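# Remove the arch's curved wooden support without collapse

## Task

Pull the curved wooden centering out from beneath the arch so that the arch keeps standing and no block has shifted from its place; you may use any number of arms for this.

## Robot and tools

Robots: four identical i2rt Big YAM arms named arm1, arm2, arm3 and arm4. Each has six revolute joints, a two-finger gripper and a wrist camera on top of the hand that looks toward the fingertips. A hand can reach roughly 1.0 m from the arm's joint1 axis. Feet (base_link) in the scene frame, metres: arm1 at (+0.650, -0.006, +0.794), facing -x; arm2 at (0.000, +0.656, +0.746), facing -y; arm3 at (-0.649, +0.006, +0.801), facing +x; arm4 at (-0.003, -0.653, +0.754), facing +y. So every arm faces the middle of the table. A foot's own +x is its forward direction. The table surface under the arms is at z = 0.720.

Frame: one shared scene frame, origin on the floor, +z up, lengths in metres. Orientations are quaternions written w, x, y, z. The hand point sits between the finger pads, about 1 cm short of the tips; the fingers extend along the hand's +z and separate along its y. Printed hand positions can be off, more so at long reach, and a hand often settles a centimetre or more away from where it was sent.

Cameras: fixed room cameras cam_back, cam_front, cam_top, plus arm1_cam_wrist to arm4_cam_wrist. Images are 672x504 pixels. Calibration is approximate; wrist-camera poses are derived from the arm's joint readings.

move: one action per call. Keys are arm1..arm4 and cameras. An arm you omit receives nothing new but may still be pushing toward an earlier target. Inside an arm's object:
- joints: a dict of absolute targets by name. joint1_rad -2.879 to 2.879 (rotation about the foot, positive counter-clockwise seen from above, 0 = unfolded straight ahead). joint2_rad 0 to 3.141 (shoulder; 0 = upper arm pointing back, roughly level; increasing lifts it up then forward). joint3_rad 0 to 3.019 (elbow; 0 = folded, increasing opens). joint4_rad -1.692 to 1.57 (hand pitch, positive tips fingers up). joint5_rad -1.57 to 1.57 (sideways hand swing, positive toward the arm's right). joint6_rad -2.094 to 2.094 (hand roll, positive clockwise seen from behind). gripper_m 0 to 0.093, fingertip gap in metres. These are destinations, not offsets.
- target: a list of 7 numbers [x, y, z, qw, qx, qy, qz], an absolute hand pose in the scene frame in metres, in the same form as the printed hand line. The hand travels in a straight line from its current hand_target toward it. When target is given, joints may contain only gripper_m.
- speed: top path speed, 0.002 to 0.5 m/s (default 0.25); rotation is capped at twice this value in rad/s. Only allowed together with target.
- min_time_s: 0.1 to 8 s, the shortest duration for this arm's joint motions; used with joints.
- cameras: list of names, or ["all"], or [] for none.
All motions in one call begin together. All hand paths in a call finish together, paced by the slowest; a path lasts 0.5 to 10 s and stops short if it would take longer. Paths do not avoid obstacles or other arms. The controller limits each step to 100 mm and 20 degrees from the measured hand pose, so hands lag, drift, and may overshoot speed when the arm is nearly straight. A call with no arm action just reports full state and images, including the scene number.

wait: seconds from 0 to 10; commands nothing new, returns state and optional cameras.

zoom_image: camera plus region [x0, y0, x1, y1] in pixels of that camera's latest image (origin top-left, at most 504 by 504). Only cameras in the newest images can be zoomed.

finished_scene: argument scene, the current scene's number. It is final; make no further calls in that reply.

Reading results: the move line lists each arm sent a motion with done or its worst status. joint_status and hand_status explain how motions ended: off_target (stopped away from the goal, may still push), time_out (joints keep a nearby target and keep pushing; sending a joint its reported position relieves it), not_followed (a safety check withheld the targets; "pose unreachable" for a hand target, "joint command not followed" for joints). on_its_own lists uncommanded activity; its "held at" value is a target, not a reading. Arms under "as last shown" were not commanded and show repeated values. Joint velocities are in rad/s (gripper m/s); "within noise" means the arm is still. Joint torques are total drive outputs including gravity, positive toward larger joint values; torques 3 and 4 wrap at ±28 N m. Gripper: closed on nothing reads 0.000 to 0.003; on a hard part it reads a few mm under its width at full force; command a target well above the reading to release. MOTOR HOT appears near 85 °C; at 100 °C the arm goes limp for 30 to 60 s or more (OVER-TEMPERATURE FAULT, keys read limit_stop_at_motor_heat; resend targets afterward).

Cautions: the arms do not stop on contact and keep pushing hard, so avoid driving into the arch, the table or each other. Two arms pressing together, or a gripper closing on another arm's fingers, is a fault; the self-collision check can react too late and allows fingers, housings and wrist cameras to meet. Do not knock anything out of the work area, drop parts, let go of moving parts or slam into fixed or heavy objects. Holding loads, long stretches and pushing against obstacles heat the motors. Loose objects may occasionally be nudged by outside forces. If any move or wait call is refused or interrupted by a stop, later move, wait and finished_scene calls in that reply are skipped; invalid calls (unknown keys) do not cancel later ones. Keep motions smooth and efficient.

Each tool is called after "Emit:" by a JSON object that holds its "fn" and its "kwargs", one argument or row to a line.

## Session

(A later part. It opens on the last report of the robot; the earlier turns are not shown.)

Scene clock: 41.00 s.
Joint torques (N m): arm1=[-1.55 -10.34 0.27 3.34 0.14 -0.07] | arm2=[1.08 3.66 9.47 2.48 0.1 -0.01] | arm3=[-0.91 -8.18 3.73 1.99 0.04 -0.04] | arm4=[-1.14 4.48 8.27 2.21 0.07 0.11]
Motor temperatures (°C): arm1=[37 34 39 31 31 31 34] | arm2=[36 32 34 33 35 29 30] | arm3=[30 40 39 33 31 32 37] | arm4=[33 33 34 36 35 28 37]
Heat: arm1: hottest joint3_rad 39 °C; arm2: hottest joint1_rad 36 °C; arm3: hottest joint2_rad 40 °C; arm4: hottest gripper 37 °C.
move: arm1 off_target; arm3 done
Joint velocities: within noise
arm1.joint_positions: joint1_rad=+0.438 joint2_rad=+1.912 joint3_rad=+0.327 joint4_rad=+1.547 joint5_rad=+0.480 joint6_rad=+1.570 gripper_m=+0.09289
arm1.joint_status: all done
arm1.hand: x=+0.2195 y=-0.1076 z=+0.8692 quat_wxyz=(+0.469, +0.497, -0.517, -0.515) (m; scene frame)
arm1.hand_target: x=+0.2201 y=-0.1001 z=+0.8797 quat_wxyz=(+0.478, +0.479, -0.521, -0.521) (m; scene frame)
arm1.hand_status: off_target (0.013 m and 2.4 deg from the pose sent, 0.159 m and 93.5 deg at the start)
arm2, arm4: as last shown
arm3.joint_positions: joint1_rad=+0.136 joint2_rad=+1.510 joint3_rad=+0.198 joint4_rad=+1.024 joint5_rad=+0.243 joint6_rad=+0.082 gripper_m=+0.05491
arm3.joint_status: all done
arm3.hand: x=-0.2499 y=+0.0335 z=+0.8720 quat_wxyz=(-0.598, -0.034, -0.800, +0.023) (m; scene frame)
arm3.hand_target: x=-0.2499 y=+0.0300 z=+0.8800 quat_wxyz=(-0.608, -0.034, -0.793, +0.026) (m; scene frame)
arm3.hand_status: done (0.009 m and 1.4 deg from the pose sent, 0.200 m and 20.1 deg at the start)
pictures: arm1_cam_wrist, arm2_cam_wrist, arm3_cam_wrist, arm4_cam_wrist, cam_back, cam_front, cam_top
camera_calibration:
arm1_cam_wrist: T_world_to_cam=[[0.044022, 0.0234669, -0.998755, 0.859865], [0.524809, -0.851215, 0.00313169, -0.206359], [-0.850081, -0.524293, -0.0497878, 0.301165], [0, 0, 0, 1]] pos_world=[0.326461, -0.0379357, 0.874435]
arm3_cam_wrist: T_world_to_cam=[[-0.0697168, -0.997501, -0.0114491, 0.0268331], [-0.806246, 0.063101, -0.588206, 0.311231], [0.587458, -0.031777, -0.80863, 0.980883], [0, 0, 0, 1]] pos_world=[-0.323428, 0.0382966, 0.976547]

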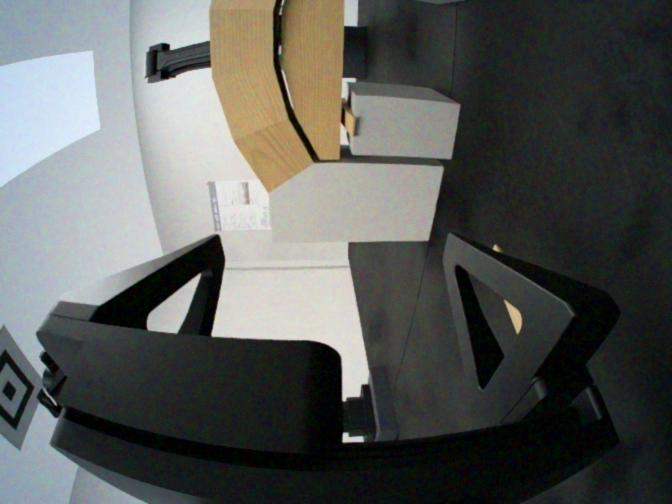

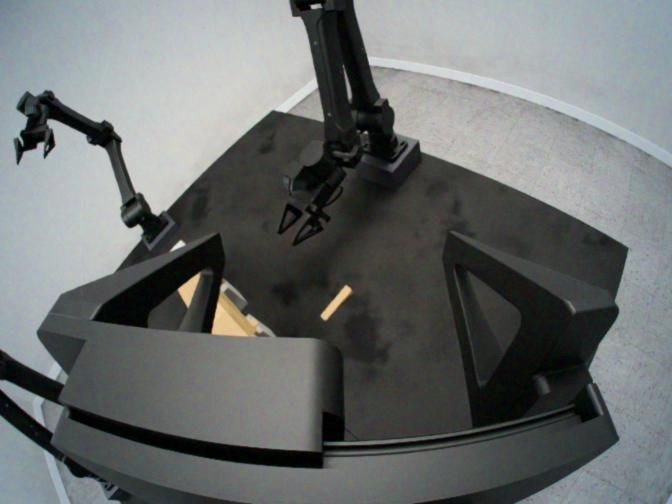

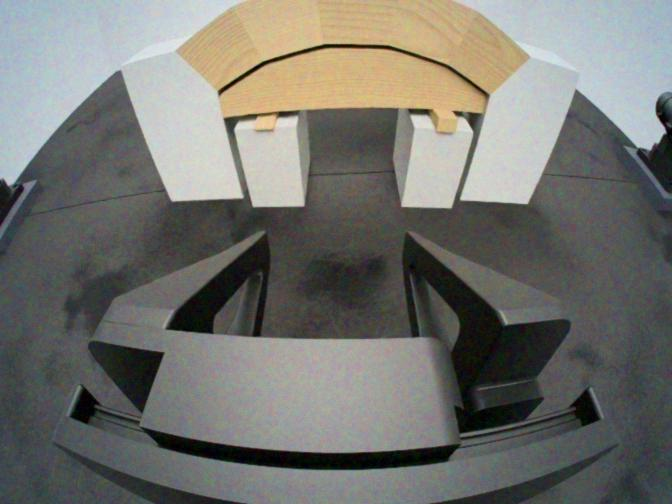

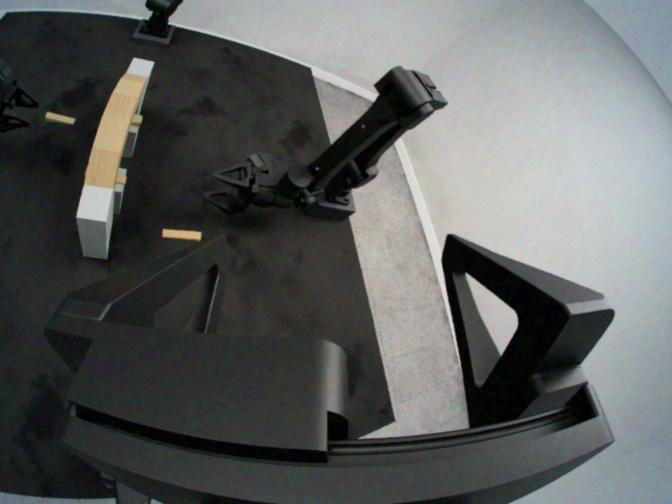

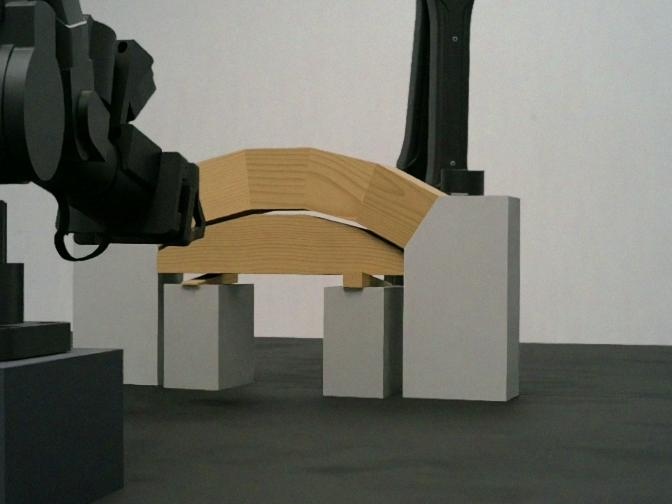

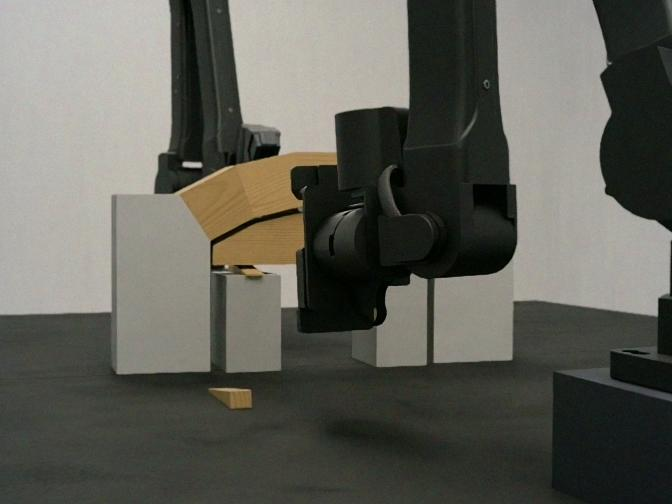

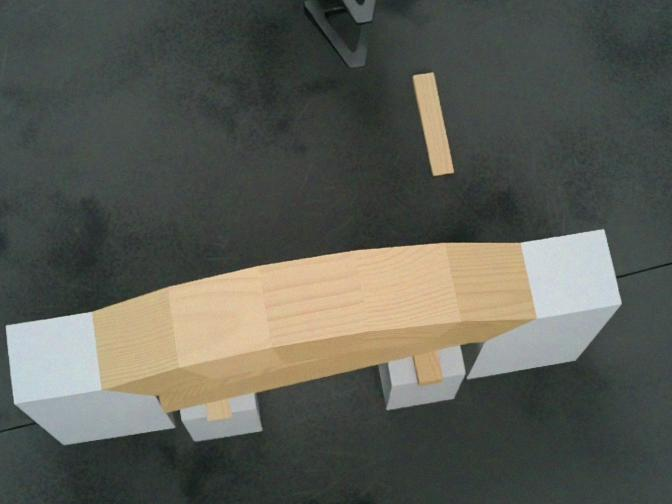

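Emit:
{"fn": "move", "kwargs": {
  "arm3": {"target": [-0.100, -0.067, 0.870, 0.4613, 0.0379, 0.8862, -0.0197], "speed": 0.15, "joints": {"gripper_m": 0.05}},
  "arm1": {"target": [0.085, -0.010, 0.872, 0.0260, -0.7927, 0.0339, 0.6082], "speed": 0.3, "joints": {"gripper_m": 0.055}},
  "cameras": ["arm1_cam_wrist", "arm3_cam_wrist", "cam_back", "cam_top"]
}}

Scene clock: 45.73 s.
Joint torques (N m): arm1=[-1.73 -12.69 6.23 1.68 -0.09 -0.14] | arm2=[1.26 3.78 9.46 2.47 0.09 -0.01] | arm3=[-0.91 -10.11 11.75 0.84 -0.04 -0.04] | arm4=[-1.2 4.37 8.24 2.25 0.05 0.08]
Motor temperatures (°C): arm1=[37 35 39 30 31 31 34] | arm2=[36 32 35 33 35 29 30] | arm3=[30 40 39 33 31 32 37] | arm4=[33 33 35 36 35 28 37]
Heat: arm1: hottest joint3_rad 39 °C; arm2: hottest joint1_rad 36 °C; arm3: hottest joint2_rad 40 °C; arm4: hottest gripper 37 °C.
move: arm1 off_target; arm3 off_target
Joint velocities: within noise
arm1.joint_positions: joint1_rad=+0.084 joint2_rad=+1.786 joint3_rad=+0.607 joint4_rad=+0.882 joint5_rad=+0.126 joint6_rad=+0.054 gripper_m=+0.05511
arm1.joint_status: all done
arm1.hand: x=+0.0993 y=-0.0168 z=+0.8573 quat_wxyz=(-0.021, +0.801, -0.033, -0.597) (m; scene frame)
arm1.hand_target: x=+0.0858 y=-0.0099 z=+0.8723 quat_wxyz=(-0.026, +0.793, -0.034, -0.608) (m; scene frame)
arm1.hand_status: off_target (0.022 m and 1.7 deg from the pose sent, 0.166 m and 89.1 deg at the start)
arm2, arm4: as last shown
arm3.joint_positions: joint1_rad=-0.179 joint2_rad=+1.586 joint3_rad=+0.688 joint4_rad=+0.279 joint5_rad=-0.054 joint6_rad=-0.020 gripper_m=+0.05009
arm3.joint_status: all done
arm3.hand: x=-0.1173 y=-0.0602 z=+0.8631 quat_wxyz=(-0.455, -0.040, -0.889, +0.016) (m; scene frame)
arm3.hand_target: x=-0.1010 y=-0.0670 z=+0.8704 quat_wxyz=(-0.462, -0.038, -0.886, +0.020) (m; scene frame)
arm3.hand_status: off_target (0.020 m and 0.9 deg from the pose sent, 0.181 m and 18.6 deg at the start)
pictures: arm1_cam_wrist, arm3_cam_wrist, cam_back, cam_top
camera_calibration:
arm1_cam_wrist: T_world_to_cam=[[0.0903461, 0.995909, -0.00184317, 0.00827508], [0.78564, -0.0724082, -0.614433, 0.450638], [-0.612052, 0.0540635, -0.788967, 0.865803], [0, 0, 0, 1]] pos_world=[0.17513, -0.0224197, 0.959992]
arm3_cam_wrist: T_world_to_cam=[[-0.076985, -0.99684, -0.0195755, -0.0513175], [-0.954847, 0.0793641, -0.286303, 0.141821], [0.286952, -0.0033494, -0.957939, 0.987971], [0, 0, 0, 1]] pos_world=[-0.152034, -0.0591018, 0.986015]

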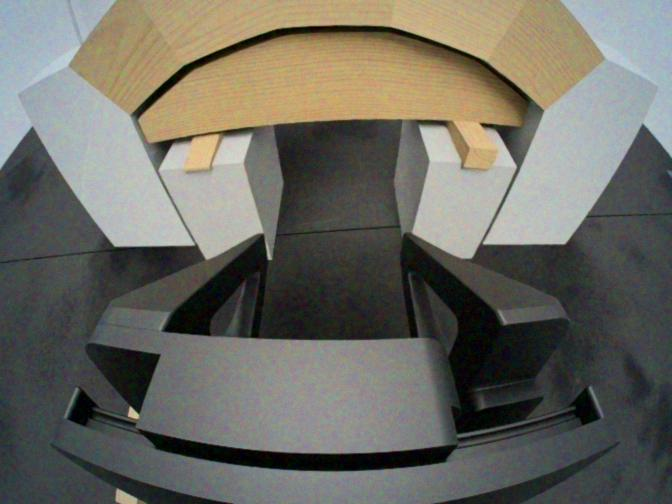

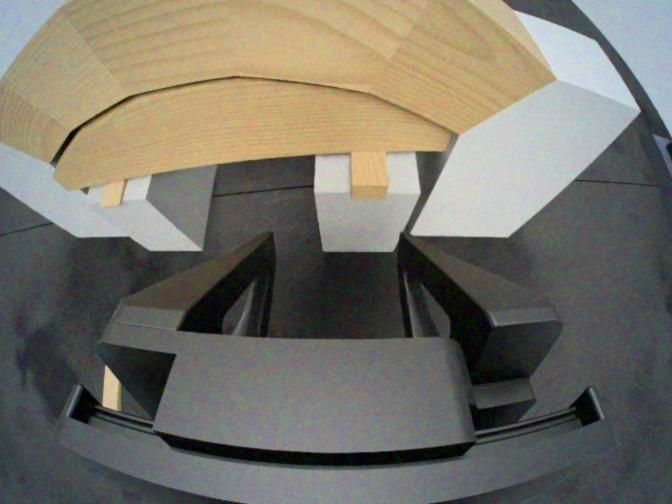

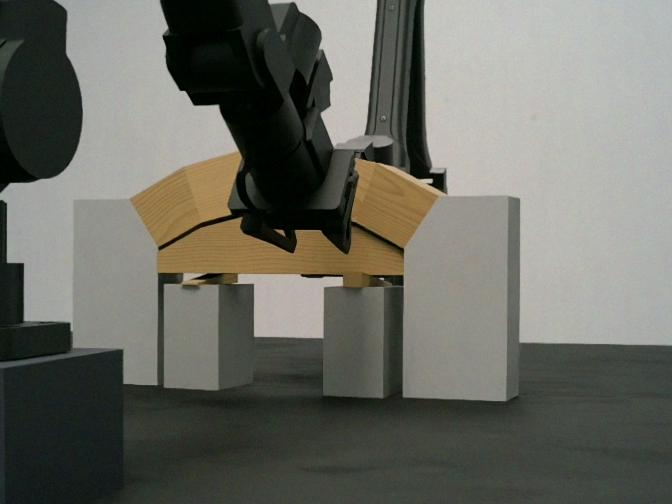

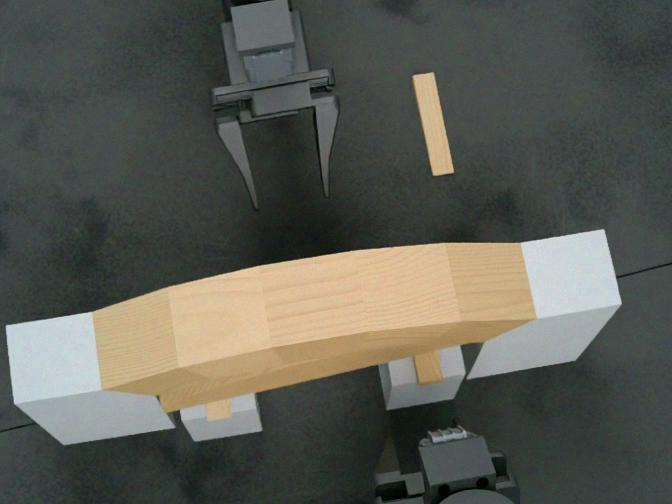

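Emit:
{"fn": "move", "kwargs": {
  "arm3": {"target": [-0.046, -0.084, 0.848, 0.4613, 0.0379, 0.8862, -0.0197], "speed": 0.1, "joints": {"gripper_m": 0.05}},
  "arm1": {"target": [0.020, 0.100, 0.878, 0.0197, -0.8862, 0.0379, 0.4613], "speed": 0.15, "joints": {"gripper_m": 0.05}},
  "cameras": ["arm1_cam_wrist", "arm3_cam_wrist", "cam_back"]
}}

Emit:
{"fn": "zoom_image", "kwargs": {
  "camera": "cam_back",
  "region": [270, 190, 410, 310]
}}

Emit:
{"fn": "zoom_image", "kwargs": {
  "camera": "arm3_cam_wrist",
  "region": [240, 120, 440, 320]
}}

Scene clock: 49.10 s.
Joint torques (N m): arm1=[-0.91 -12.86 9.47 1.39 -0.15 -0.21] | arm2=[1.2 3.96 9.48 2.41 0.11 -0.01] | arm3=[-1.08 -12.51 11.6 1.32 -0.05 -0.04] | arm4=[-1.03 4.01 8.29 2.22 0.07 0.07]
Motor temperatures (°C): arm1=[37 35 39 30 31 31 34] | arm2=[36 32 35 33 35 29 30] | arm3=[30 40 40 33 31 32 37] | arm4=[33 33 35 36 35 28 37]
Heat: arm1: hottest joint3_rad 39 °C; arm2: hottest joint1_rad 36 °C; arm3: hottest joint2_rad 40 °C; arm4: hottest gripper 37 °C.
move: arm1 off_target; arm3 off_target
Joint velocities: within noise
arm1.joint_positions: joint1_rad=-0.157 joint2_rad=+1.743 joint3_rad=+0.953 joint4_rad=+0.164 joint5_rad=-0.089 joint6_rad=-0.044 gripper_m=+0.05011
arm1.joint_status: all done
arm1.hand: x=+0.0355 y=+0.0912 z=+0.8728 quat_wxyz=(-0.016, +0.888, -0.039, -0.458) (m; scene frame)
arm1.hand_target: x=+0.0209 y=+0.0999 z=+0.8783 quat_wxyz=(-0.020, +0.886, -0.038, -0.462) (m; scene frame)
arm1.hand_status: off_target (0.019 m and 0.7 deg from the pose sent, 0.143 m and 18.4 deg at the start)
arm2, arm4: as last shown
arm3.joint_positions: joint1_rad=-0.197 joint2_rad=+1.747 joint3_rad=+0.838 joint4_rad=+0.279 joint5_rad=-0.069 joint6_rad=-0.031 gripper_m=+0.05009
arm3.joint_status: all done
arm3.hand: x=-0.0645 y=-0.0755 z=+0.8411 quat_wxyz=(-0.450, -0.040, -0.892, +0.015) (m; scene frame)
arm3.hand_target: x=-0.0471 y=-0.0839 z=+0.8485 quat_wxyz=(-0.461, -0.038, -0.886, +0.020) (m; scene frame)
arm3.hand_status: off_target (0.021 m and 1.5 deg from the pose sent, 0.077 m and 0.9 deg at the start)
pictures: arm1_cam_wrist, arm3_cam_wrist, cam_back
camera_calibration:
arm1_cam_wrist: T_world_to_cam=[[0.0951046, 0.995467, -0.000176528, -0.0950875], [0.941187, -0.0899765, -0.325687, 0.262176], [-0.324227, 0.0308082, -0.945478, 0.961656], [0, 0, 0, 1]] pos_world=[0.0740815, 0.0886192, 0.994595]
arm3_cam_wrist: T_world_to_cam=[[-0.076135, -0.996889, -0.02041, -0.0621435], [-0.957921, 0.0788097, -0.276002, 0.178273], [0.276751, -0.00146224, -0.96094, 0.953718], [0, 0, 0, 1]] pos_world=[-0.0979026, -0.0746052, 0.964401]

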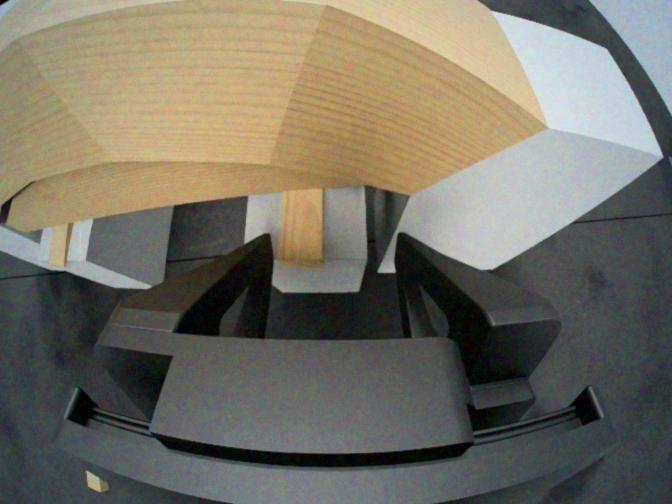

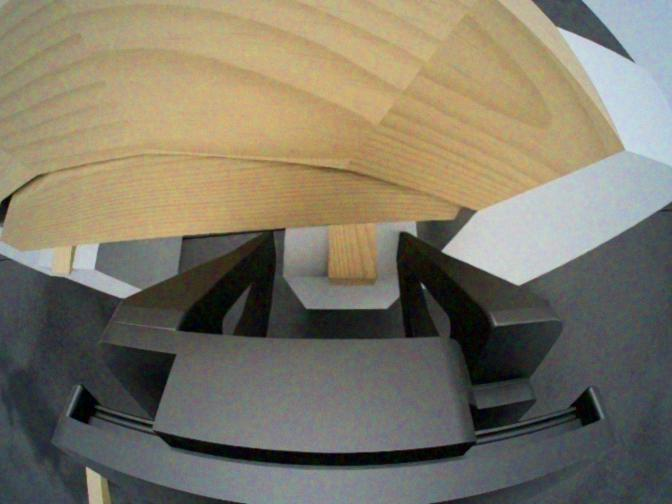

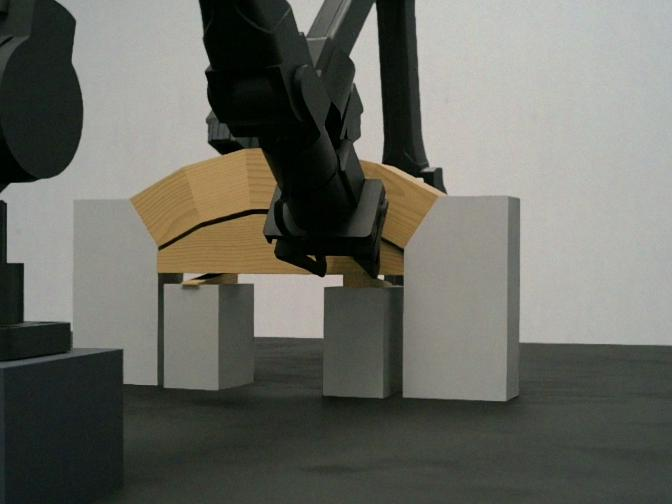

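Scaled by 3.600 from the camera's 672x504 image, which has a finer 960x720 frame.

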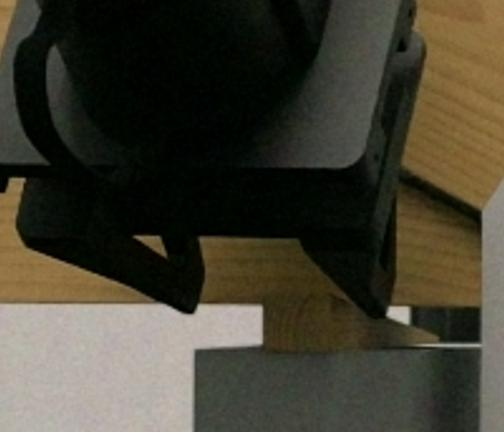

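Scaled by 2.520 from the camera's 672x504 image, which has a finer 960x720 frame.

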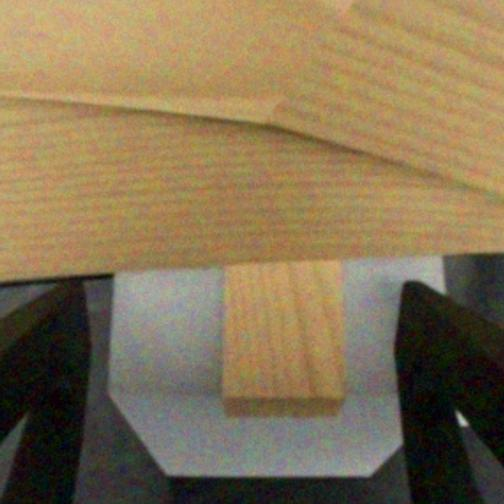

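Emit:
{"fn": "move", "kwargs": {
  "arm3": {"target": [-0.046, -0.0905, 0.8395, 0.4613, 0.0379, 0.8862, -0.0197], "speed": 0.1},
  "arm1": {"target": [-0.002, 0.076, 0.842, 0.0197, -0.8862, 0.0379, 0.4613], "speed": 0.1},
  "cameras": ["arm1_cam_wrist", "arm3_cam_wrist", "cam_back", "cam_front"]
}}

Emit:
{"fn": "zoom_image", "kwargs": {
  "camera": "cam_back",
  "region": [270, 190, 410, 310]
}}

Emit:
{"fn": "zoom_image", "kwargs": {
  "camera": "cam_front",
  "region": [320, 190, 460, 310]
}}

Scene clock: 51.03 s.
Joint torques (N m): arm1=[0.79 -11.46 8.57 2.62 0.09 -0.02] | arm2=[1.14 3.6 9.51 2.45 0.1 -0.02] | arm3=[-1.08 -12.4 11.25 1.98 -0.06 -0.03] | arm4=[-0.44 4.84 8.27 2.26 0.04 0.04]
Motor temperatures (°C): arm1=[37 35 39 30 31 31 34] | arm2=[36 32 35 33 35 29 30] | arm3=[30 40 40 33 31 32 37] | arm4=[33 33 35 36 35 28 37]
Heat: arm1: hottest joint3_rad 39 °C; arm2: hottest joint1_rad 36 °C; arm3: hottest joint2_rad 40 °C; arm4: hottest gripper 37 °C.
move: arm1 off_target; arm3 off_target
Joint velocities: within noise
arm1.joint_positions: joint1_rad=-0.129 joint2_rad=+1.823 joint3_rad=+0.995 joint4_rad=+0.213 joint5_rad=-0.051 joint6_rad=-0.030 gripper_m=+0.05009
arm1.joint_status: not commanded
arm1.hand: x=+0.0142 y=+0.0836 z=+0.8535 quat_wxyz=(-0.024, +0.886, -0.041, -0.462) (m; scene frame)
arm1.hand_target: x=-0.0005 y=+0.0757 z=+0.8422 quat_wxyz=(-0.020, +0.886, -0.038, -0.461) (m; scene frame)
arm1.hand_status: off_target (0.021 m and 0.6 deg from the pose sent, 0.051 m and 0.7 deg at the start)
arm2.joint_positions: joint1_rad=-0.491 joint2_rad=+0.571 joint3_rad=+1.396 joint4_rad=-1.145 joint5_rad=+0.158 joint6_rad=+0.378 gripper_m=+0.09396
arm2.joint_status: not commanded
arm2.hand: x=-0.1424 y=+0.4717 z=+1.3418 quat_wxyz=(-0.330, -0.780, -0.216, +0.486) (m; scene frame)
arm2.hand_target: x=-0.1404 y=+0.4751 z=+1.3501 quat_wxyz=(-0.336, -0.774, -0.213, +0.492) (m; scene frame)
arm2.hand_status: not commanded
arm3.joint_positions: joint1_rad=-0.210 joint2_rad=+1.766 joint3_rad=+0.841 joint4_rad=+0.284 joint5_rad=-0.080 joint6_rad=-0.039 gripper_m=+0.05009
arm3.joint_status: not commanded
arm3.hand: x=-0.0653 y=-0.0812 z=+0.8328 quat_wxyz=(-0.446, -0.040, -0.894, +0.015) (m; scene frame)
arm3.hand_target: x=-0.0472 y=-0.0904 z=+0.8401 quat_wxyz=(-0.461, -0.038, -0.886, +0.020) (m; scene frame)
arm3.hand_status: off_target (0.022 m and 2.1 deg from the pose sent, 0.024 m and 1.5 deg at the start)
arm4.joint_positions: joint1_rad=-0.377 joint2_rad=+0.615 joint3_rad=+1.493 joint4_rad=-1.274 joint5_rad=+0.157 joint6_rad=-0.616 gripper_m=+0.09396
arm4.joint_status: not commanded
arm4.hand: x=+0.0978 y=-0.4603 z=+1.3602 quat_wxyz=(-0.554, +0.623, -0.545, -0.090) (m; scene frame)
arm4.hand_target: x=+0.0963 y=-0.4637 z=+1.3683 quat_wxyz=(-0.562, +0.618, -0.542, -0.093) (m; scene frame)
arm4.hand_status: not commanded
pictures: arm1_cam_wrist, arm3_cam_wrist, cam_back, cam_front
camera_calibration:
arm1_cam_wrist: T_world_to_cam=[[0.105958, 0.994297, 0.0120888, -0.0961085], [0.937372, -0.0958203, -0.334892, 0.283665], [-0.331824, 0.0468163, -0.942179, 0.932744], [0, 0, 0, 1]] pos_world=[0.0537907, 0.0790737, 0.97497]
arm3_cam_wrist: T_world_to_cam=[[-0.0755344, -0.996917, -0.0212487, -0.0672991], [-0.960797, 0.0784656, -0.265916, 0.167011], [0.266764, 0.000329871, -0.963762, 0.947855], [0, 0, 0, 1]] pos_world=[-0.0974726, -0.0805089, 0.956488]

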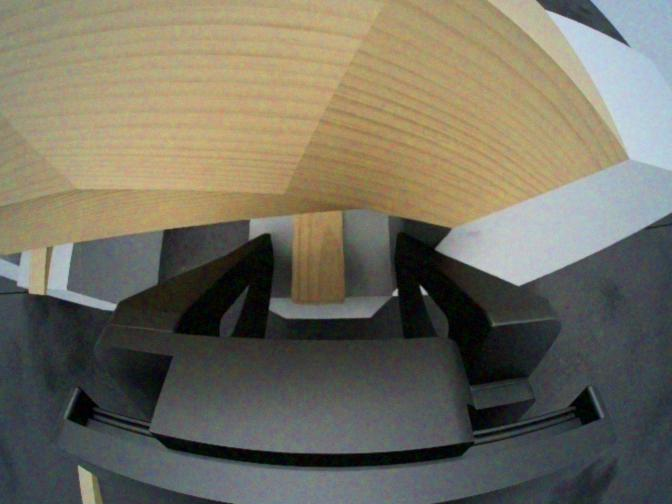

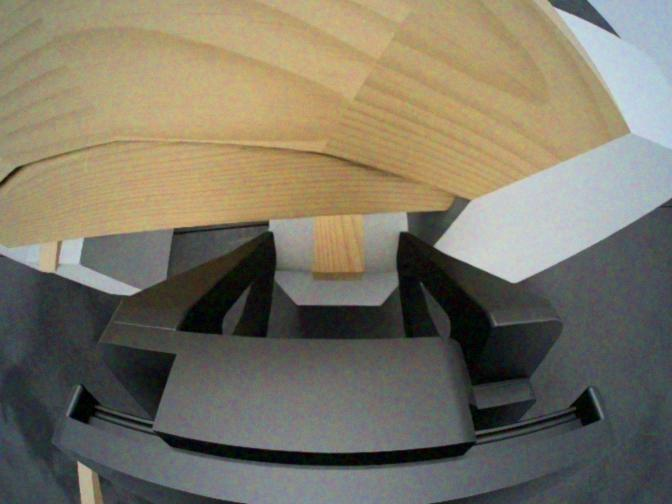

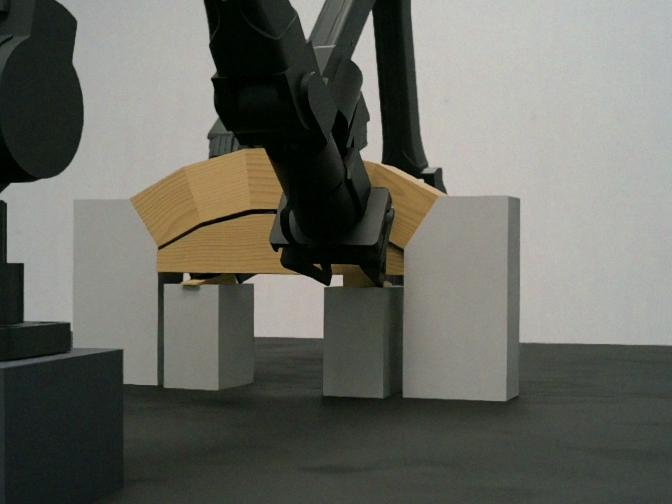

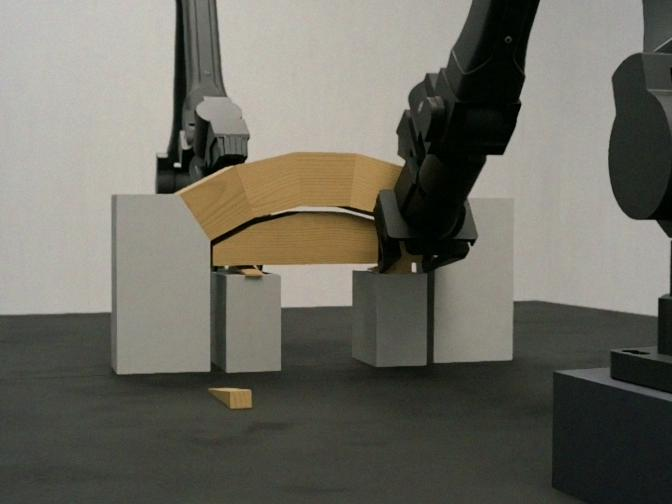

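Scaled by 3.600 from the camera's 672x504 image, which has a finer 960x720 frame.

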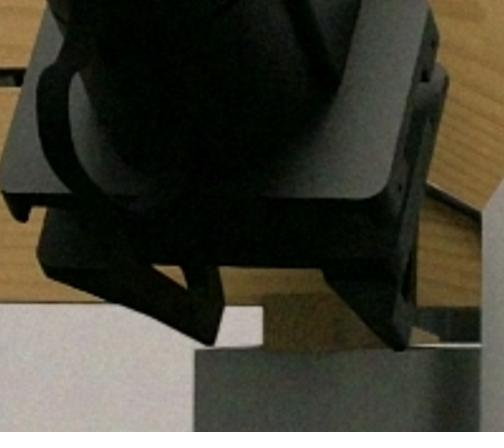

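Scaled by 3.600 from the camera's 672x504 image, which has a finer 960x720 frame.

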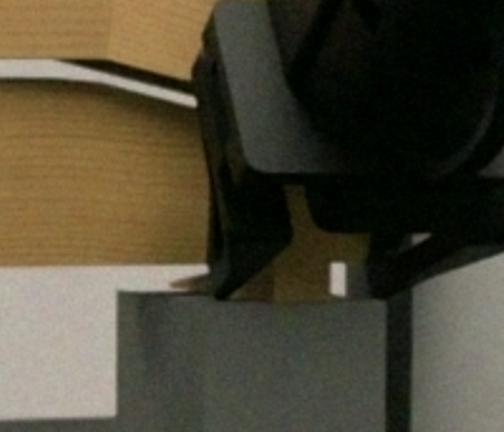

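Emit:
{"fn": "move", "kwargs": {
  "arm3": {"joints": {"gripper_m": 0.012}},
  "arm1": {"target": [-0.002, 0.069, 0.846, 0.0197, -0.8862, 0.0379, 0.4613], "speed": 0.06, "joints": {"gripper_m": 0.03}},
  "cameras": ["arm1_cam_wrist", "arm3_cam_wrist"]
}}

Scene clock: 52.27 s.
Joint torques (N m): arm1=[1.2 -12.57 8.5 2.18 -0.06 0.06] | arm2=[1.14 3.9 9.54 2.51 0.11 -0.02] | arm3=[-1.08 -12.34 11.26 1.99 -0.03 -0.01] | arm4=[-1.79 4.48 8.23 2.21 0.11 0.08]
Motor temperatures (°C): arm1=[37 35 39 30 31 31 33] | arm2=[36 32 35 33 35 29 30] | arm3=[30 40 40 33 31 32 37] | arm4=[33 33 35 36 35 28 37]
Heat: arm1: hottest joint3_rad 39 °C; arm2: hottest joint1_rad 36 °C; arm3: hottest joint2_rad 40 °C; arm4: hottest gripper 37 °C.
move: arm1 off_target; arm3 off_target
Joint velocities: within noise
arm1.joint_positions: joint1_rad=-0.121 joint2_rad=+1.823 joint3_rad=+0.996 joint4_rad=+0.213 joint5_rad=-0.036 joint6_rad=-0.029 gripper_m=+0.03012
arm1.joint_status: all done
arm1.hand: x=+0.0132 y=+0.0812 z=+0.8540 quat_wxyz=(-0.028, +0.885, -0.042, -0.462) (m; scene frame)
arm1.hand_target: x=-0.0008 y=+0.0689 z=+0.8464 quat_wxyz=(-0.020, +0.886, -0.038, -0.461) (m; scene frame)
arm1.hand_status: off_target (0.021 m and 1.1 deg from the pose sent, 0.023 m and 0.6 deg at the start)
arm2, arm4: as last shown
arm3.joint_positions: joint1_rad=-0.211 joint2_rad=+1.766 joint3_rad=+0.841 joint4_rad=+0.284 joint5_rad=-0.081 joint6_rad=-0.041 gripper_m=+0.01752
arm3.joint_status: gripper_m off_target (ended at +0.01755, target +0.01200)
arm3.hand: x=-0.0655 y=-0.0820 z=+0.8326 quat_wxyz=(-0.446, -0.039, -0.894, +0.015) (m; scene frame)
arm3.hand_target: x=-0.0472 y=-0.0904 z=+0.8400 quat_wxyz=(-0.461, -0.038, -0.886, +0.020) (m; scene frame)
arm3.hand_status: not commanded
pictures: arm1_cam_wrist, arm3_cam_wrist
camera_calibration:
arm1_cam_wrist: T_world_to_cam=[[0.111022, 0.993628, 0.0194412, -0.0998914], [0.936739, -0.098091, -0.336004, 0.285689], [-0.331956, 0.0555151, -0.94166, 0.93179], [0, 0, 0, 1]] pos_world=[0.0527878, 0.0755499, 0.975364]
arm3_cam_wrist: T_world_to_cam=[[-0.0753292, -0.996954, -0.0202142, -0.0689778], [-0.960925, 0.0779921, -0.265593, 0.166558], [0.266361, -0.000582532, -0.963873, 0.947683], [0, 0, 0, 1]] pos_world=[-0.0975712, -0.0812058, 0.956289]

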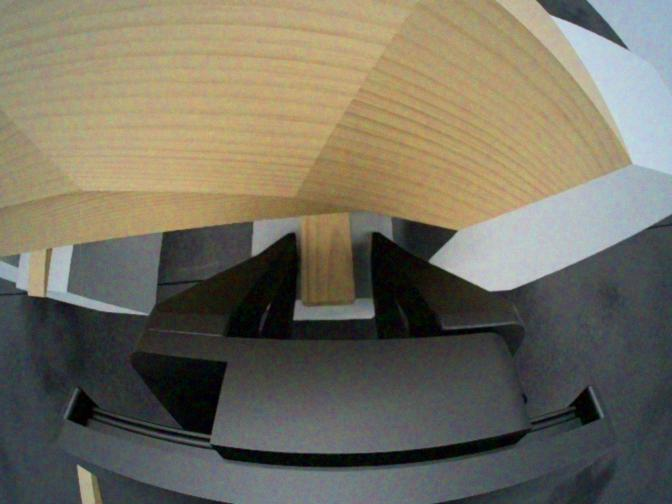

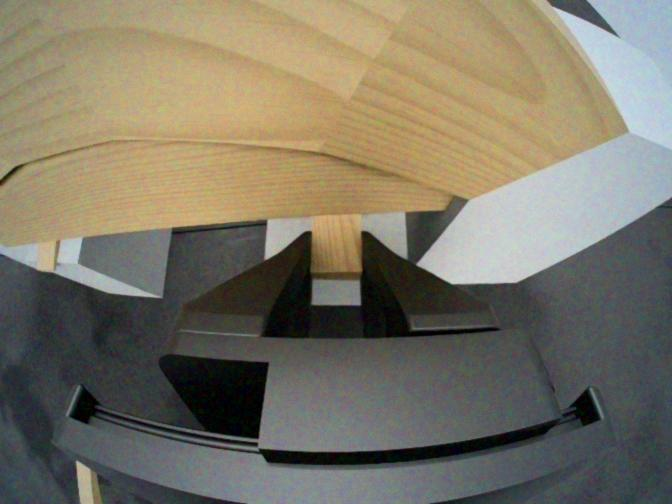

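Emit:
{"fn": "move", "kwargs": {
  "arm3": {"target": [-0.155, -0.0805, 0.842, 0.4613, 0.0379, 0.8862, -0.0197], "speed": 0.08},
  "arm1": {"joints": {"gripper_m": 0.012}},
  "cameras": ["arm1_cam_wrist", "arm3_cam_wrist", "cam_back", "cam_front"]
}}

Scene clock: 54.50 s.
Joint torques (N m): arm1=[0.85 -12.45 8.5 2.22 -0.13 0.04] | arm2=[1.32 3.6 9.44 2.48 0.1 -0.03] | arm3=[-1.08 -12.75 6.19 2.09 -0.07 -0.07] | arm4=[-1.2 4.37 8.39 2.33 0.05 0.06]
Motor temperatures (°C): arm1=[37 36 40 30 31 31 34] | arm2=[36 32 35 33 35 29 30] | arm3=[30 40 40 33 31 32 37] | arm4=[33 33 35 36 35 28 37]
Heat: arm1: hottest joint3_rad 40 °C; arm2: hottest joint1_rad 36 °C; arm3: hottest joint2_rad 40 °C; arm4: hottest gripper 37 °C.
move: arm1 off_target; arm3 off_target
Joint velocities: within noise
arm1.joint_positions: joint1_rad=-0.116 joint2_rad=+1.823 joint3_rad=+0.996 joint4_rad=+0.213 joint5_rad=-0.034 joint6_rad=-0.028 gripper_m=+0.01765
arm1.joint_status: gripper_m off_target (ended at +0.01768, target +0.01200)
arm1.hand: x=+0.0128 y=+0.0784 z=+0.8540 quat_wxyz=(-0.028, +0.886, -0.040, -0.462) (m; scene frame)
arm1.hand_target: x=-0.0009 y=+0.0687 z=+0.8464 quat_wxyz=(-0.020, +0.886, -0.038, -0.461) (m; scene frame)
arm1.hand_status: not commanded
arm2, arm4: as last shown
arm3.joint_positions: joint1_rad=-0.237 joint2_rad=+1.603 joint3_rad=+0.580 joint4_rad=+0.381 joint5_rad=-0.102 joint6_rad=-0.054 gripper_m=+0.01752
arm3.joint_status: not commanded
arm3.hand: x=-0.1564 y=-0.0753 z=+0.8306 quat_wxyz=(-0.446, -0.040, -0.894, +0.014) (m; scene frame)
arm3.hand_target: x=-0.1550 y=-0.0803 z=+0.8419 quat_wxyz=(-0.461, -0.038, -0.886, +0.020) (m; scene frame)
arm3.hand_status: off_target (0.013 m and 2.0 deg from the pose sent, 0.090 m and 2.1 deg at the start)
pictures: arm1_cam_wrist, arm3_cam_wrist, cam_back, cam_front
camera_calibration:
arm1_cam_wrist: T_world_to_cam=[[0.108193, 0.99392, 0.020446, -0.0979212], [0.937059, -0.0950924, -0.335973, 0.285522], [-0.331986, 0.0555092, -0.94165, 0.931805], [0, 0, 0, 1]] pos_world=[0.0523897, 0.0727531, 0.975364]
arm3_cam_wrist: T_world_to_cam=[[-0.0757025, -0.996871, -0.0227589, -0.0670463], [-0.960443, 0.0790325, -0.267026, 0.0794851], [0.267989, 0.00164409, -0.96342, 0.96997], [0, 0, 0, 1]] pos_world=[-0.188676, -0.0747131, 0.954188]

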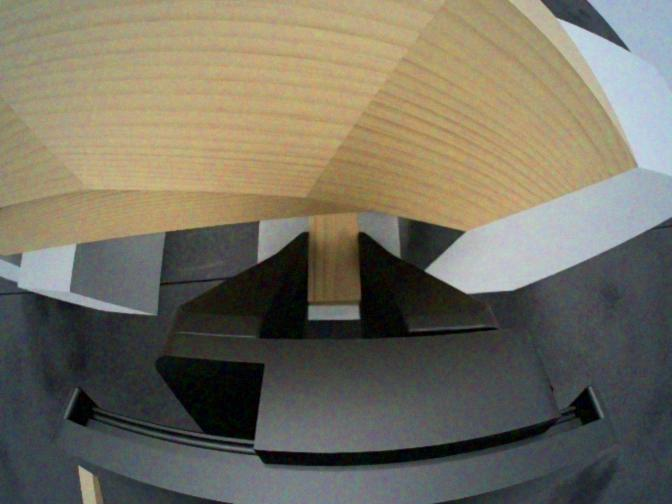

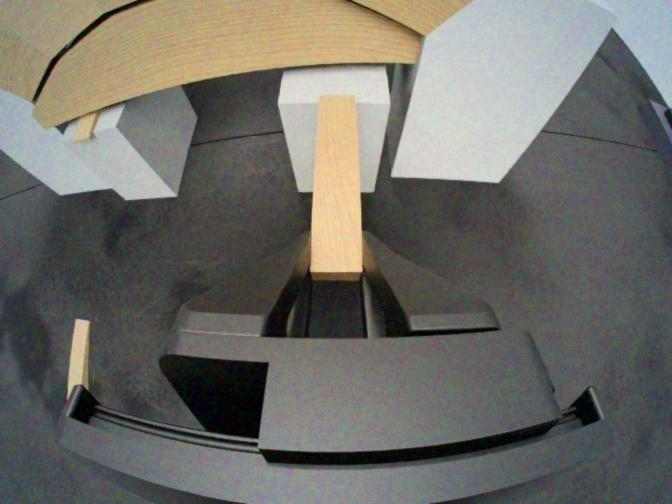

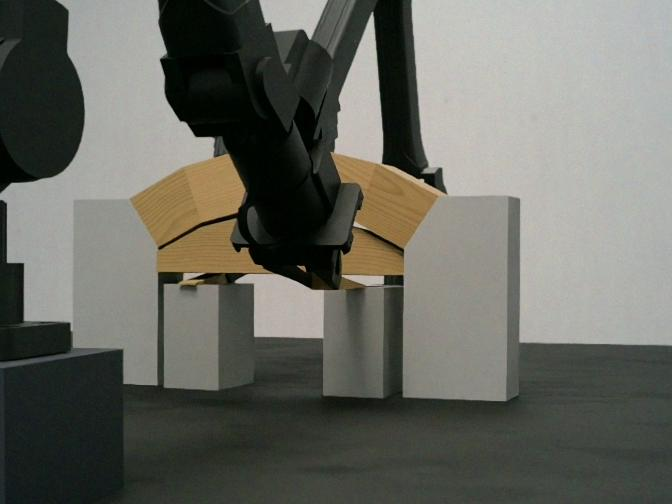

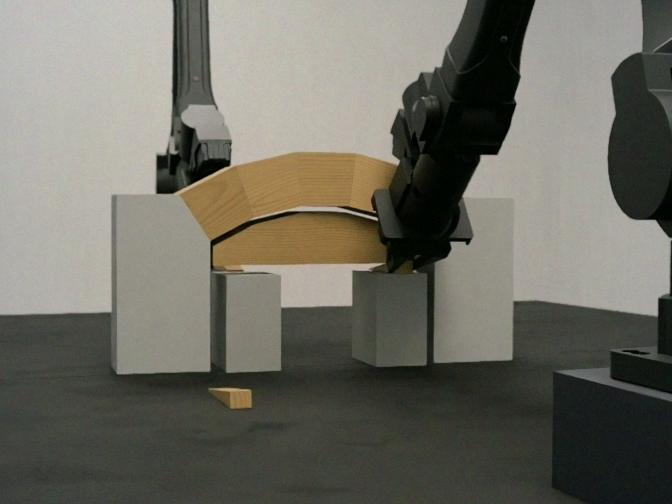

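Emit:
{"fn": "zoom_image", "kwargs": {
  "camera": "cam_front",
  "region": [200, 190, 340, 310]
}}

Emit:
{"fn": "zoom_image", "kwargs": {
  "camera": "cam_back",
  "region": [300, 190, 440, 310]
}}

Emit:
{"fn": "zoom_image", "kwargs": {
  "camera": "arm3_cam_wrist",
  "region": [240, 0, 480, 200]
}}

Scaled by 3.600 from the camera's 672x504 image, which has a finer 960x720 frame.

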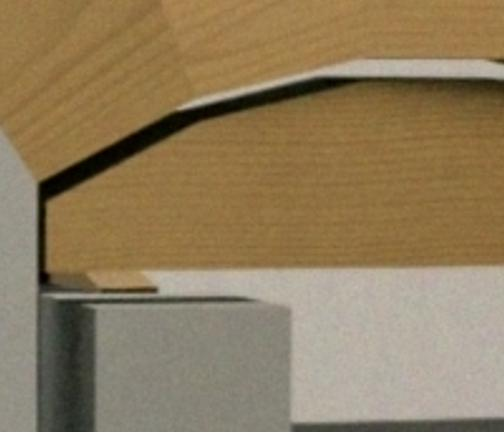

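Scaled by 3.600 from the camera's 672x504 image, which has a finer 960x720 frame.

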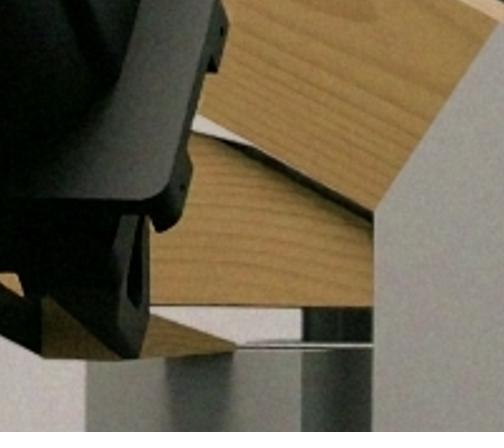

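Scaled by 2.100 from the camera's 672x504 image, which has a finer 960x720 frame.

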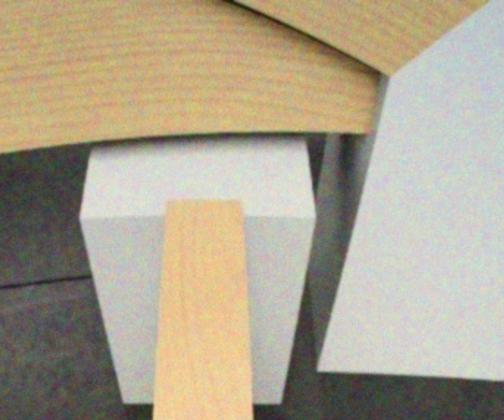

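Emit:
{"fn": "move", "kwargs": {
  "arm1": {"target": [0.055, 0.070, 0.848, 0.0197, -0.8862, 0.0379, 0.4613], "speed": 0.06},
  "cameras": ["arm1_cam_wrist", "arm3_cam_wrist", "cam_back", "cam_front"]
}}

Scene clock: 56.90 s.
Joint torques (N m): arm1=[-0.56 -14.86 3.92 2.61 -0.22 -0.07] | arm2=[1.26 3.6 9.51 2.51 0.11 -0.01] | arm3=[-1.08 -12.75 6.24 2.02 -0.07 -0.04] | arm4=[-0.85 4.54 8.31 2.36 0.09 0.07]
Motor temperatures (°C): arm1=[37 36 40 30 31 31 34] | arm2=[36 32 35 33 35 29 30] | arm3=[30 40 40 33 31 32 37] | arm4=[33 33 35 36 35 28 37]
Heat: arm1: hottest joint3_rad 40 °C; arm2: hottest joint1_rad 36 °C; arm3: hottest joint2_rad 40 °C; arm4: hottest gripper 37 °C.
move: arm1 done
Joint velocities: within noise
arm1.joint_positions: joint1_rad=-0.116 joint2_rad=+1.761 joint3_rad=+0.890 joint4_rad=+0.263 joint5_rad=-0.046 joint6_rad=-0.028 gripper_m=+0.01765
arm1.joint_status: not commanded
arm1.hand: x=+0.0462 y=+0.0715 z=+0.8527 quat_wxyz=(-0.023, +0.884, -0.037, -0.465) (m; scene frame)
arm1.hand_target: x=+0.0549 y=+0.0700 z=+0.8479 quat_wxyz=(-0.020, +0.886, -0.038, -0.461) (m; scene frame)
arm1.hand_status: done (0.010 m and 0.6 deg from the pose sent, 0.043 m and 1.0 deg at the start)
arm2, arm3, arm4: as last shown
arm3.hand: x=-0.1564 y=-0.0754 z=+0.8306 quat_wxyz=(-0.446, -0.040, -0.894, +0.014) (m; scene frame)
arm3.hand_target: x=-0.1550 y=-0.0805 z=+0.8419 quat_wxyz=(-0.461, -0.038, -0.886, +0.020) (m; scene frame)
pictures: arm1_cam_wrist, arm3_cam_wrist, cam_back, cam_front
camera_calibration:
arm1_cam_wrist: T_world_to_cam=[[0.0982503, 0.995068, 0.0136543, -0.0884611], [0.935901, -0.0877268, -0.341165, 0.257099], [-0.338285, 0.0462986, -0.939904, 0.941624], [0, 0, 0, 1]] pos_world=[0.0866091, 0.0669834, 0.973957]
arm3_cam_wrist: T_world_to_cam=[[-0.075819, -0.99687, -0.0223776, -0.0676381], [-0.960434, 0.0790426, -0.267057, 0.0794361], [0.26799, 0.00124424, -0.963421, 0.969968], [0, 0, 0, 1]] pos_world=[-0.188777, -0.0749121, 0.954188]

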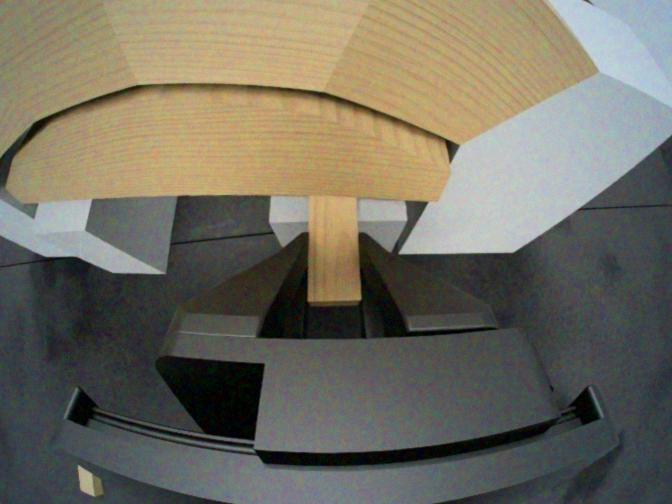

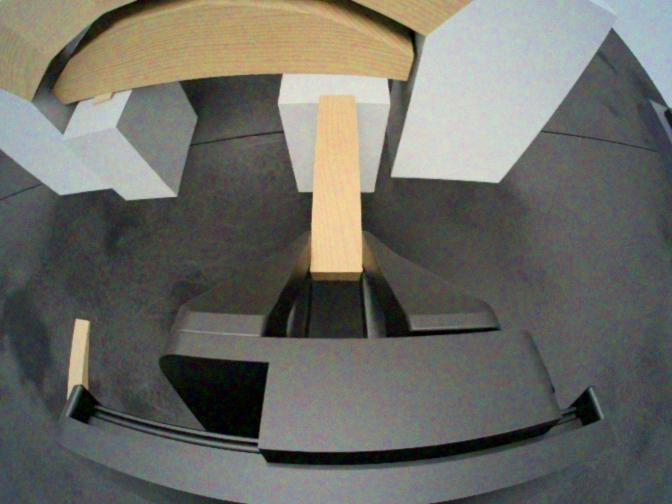

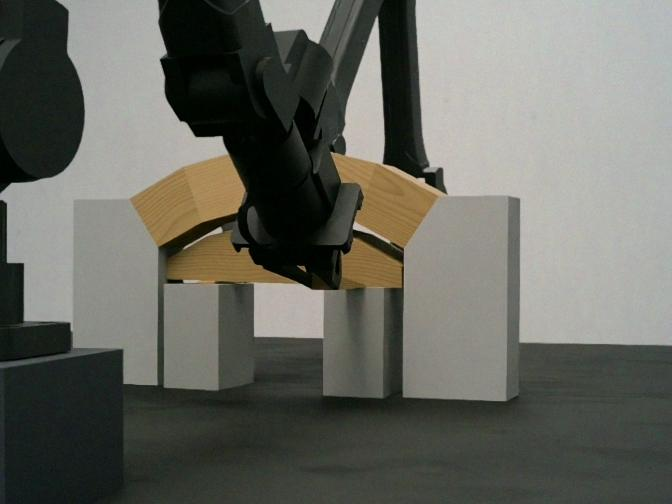

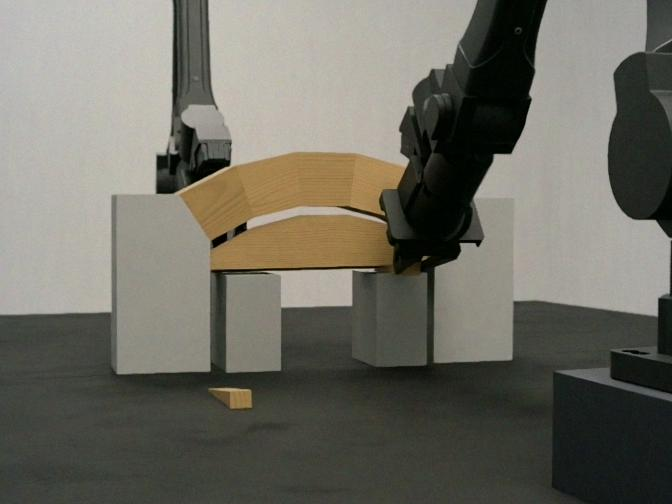

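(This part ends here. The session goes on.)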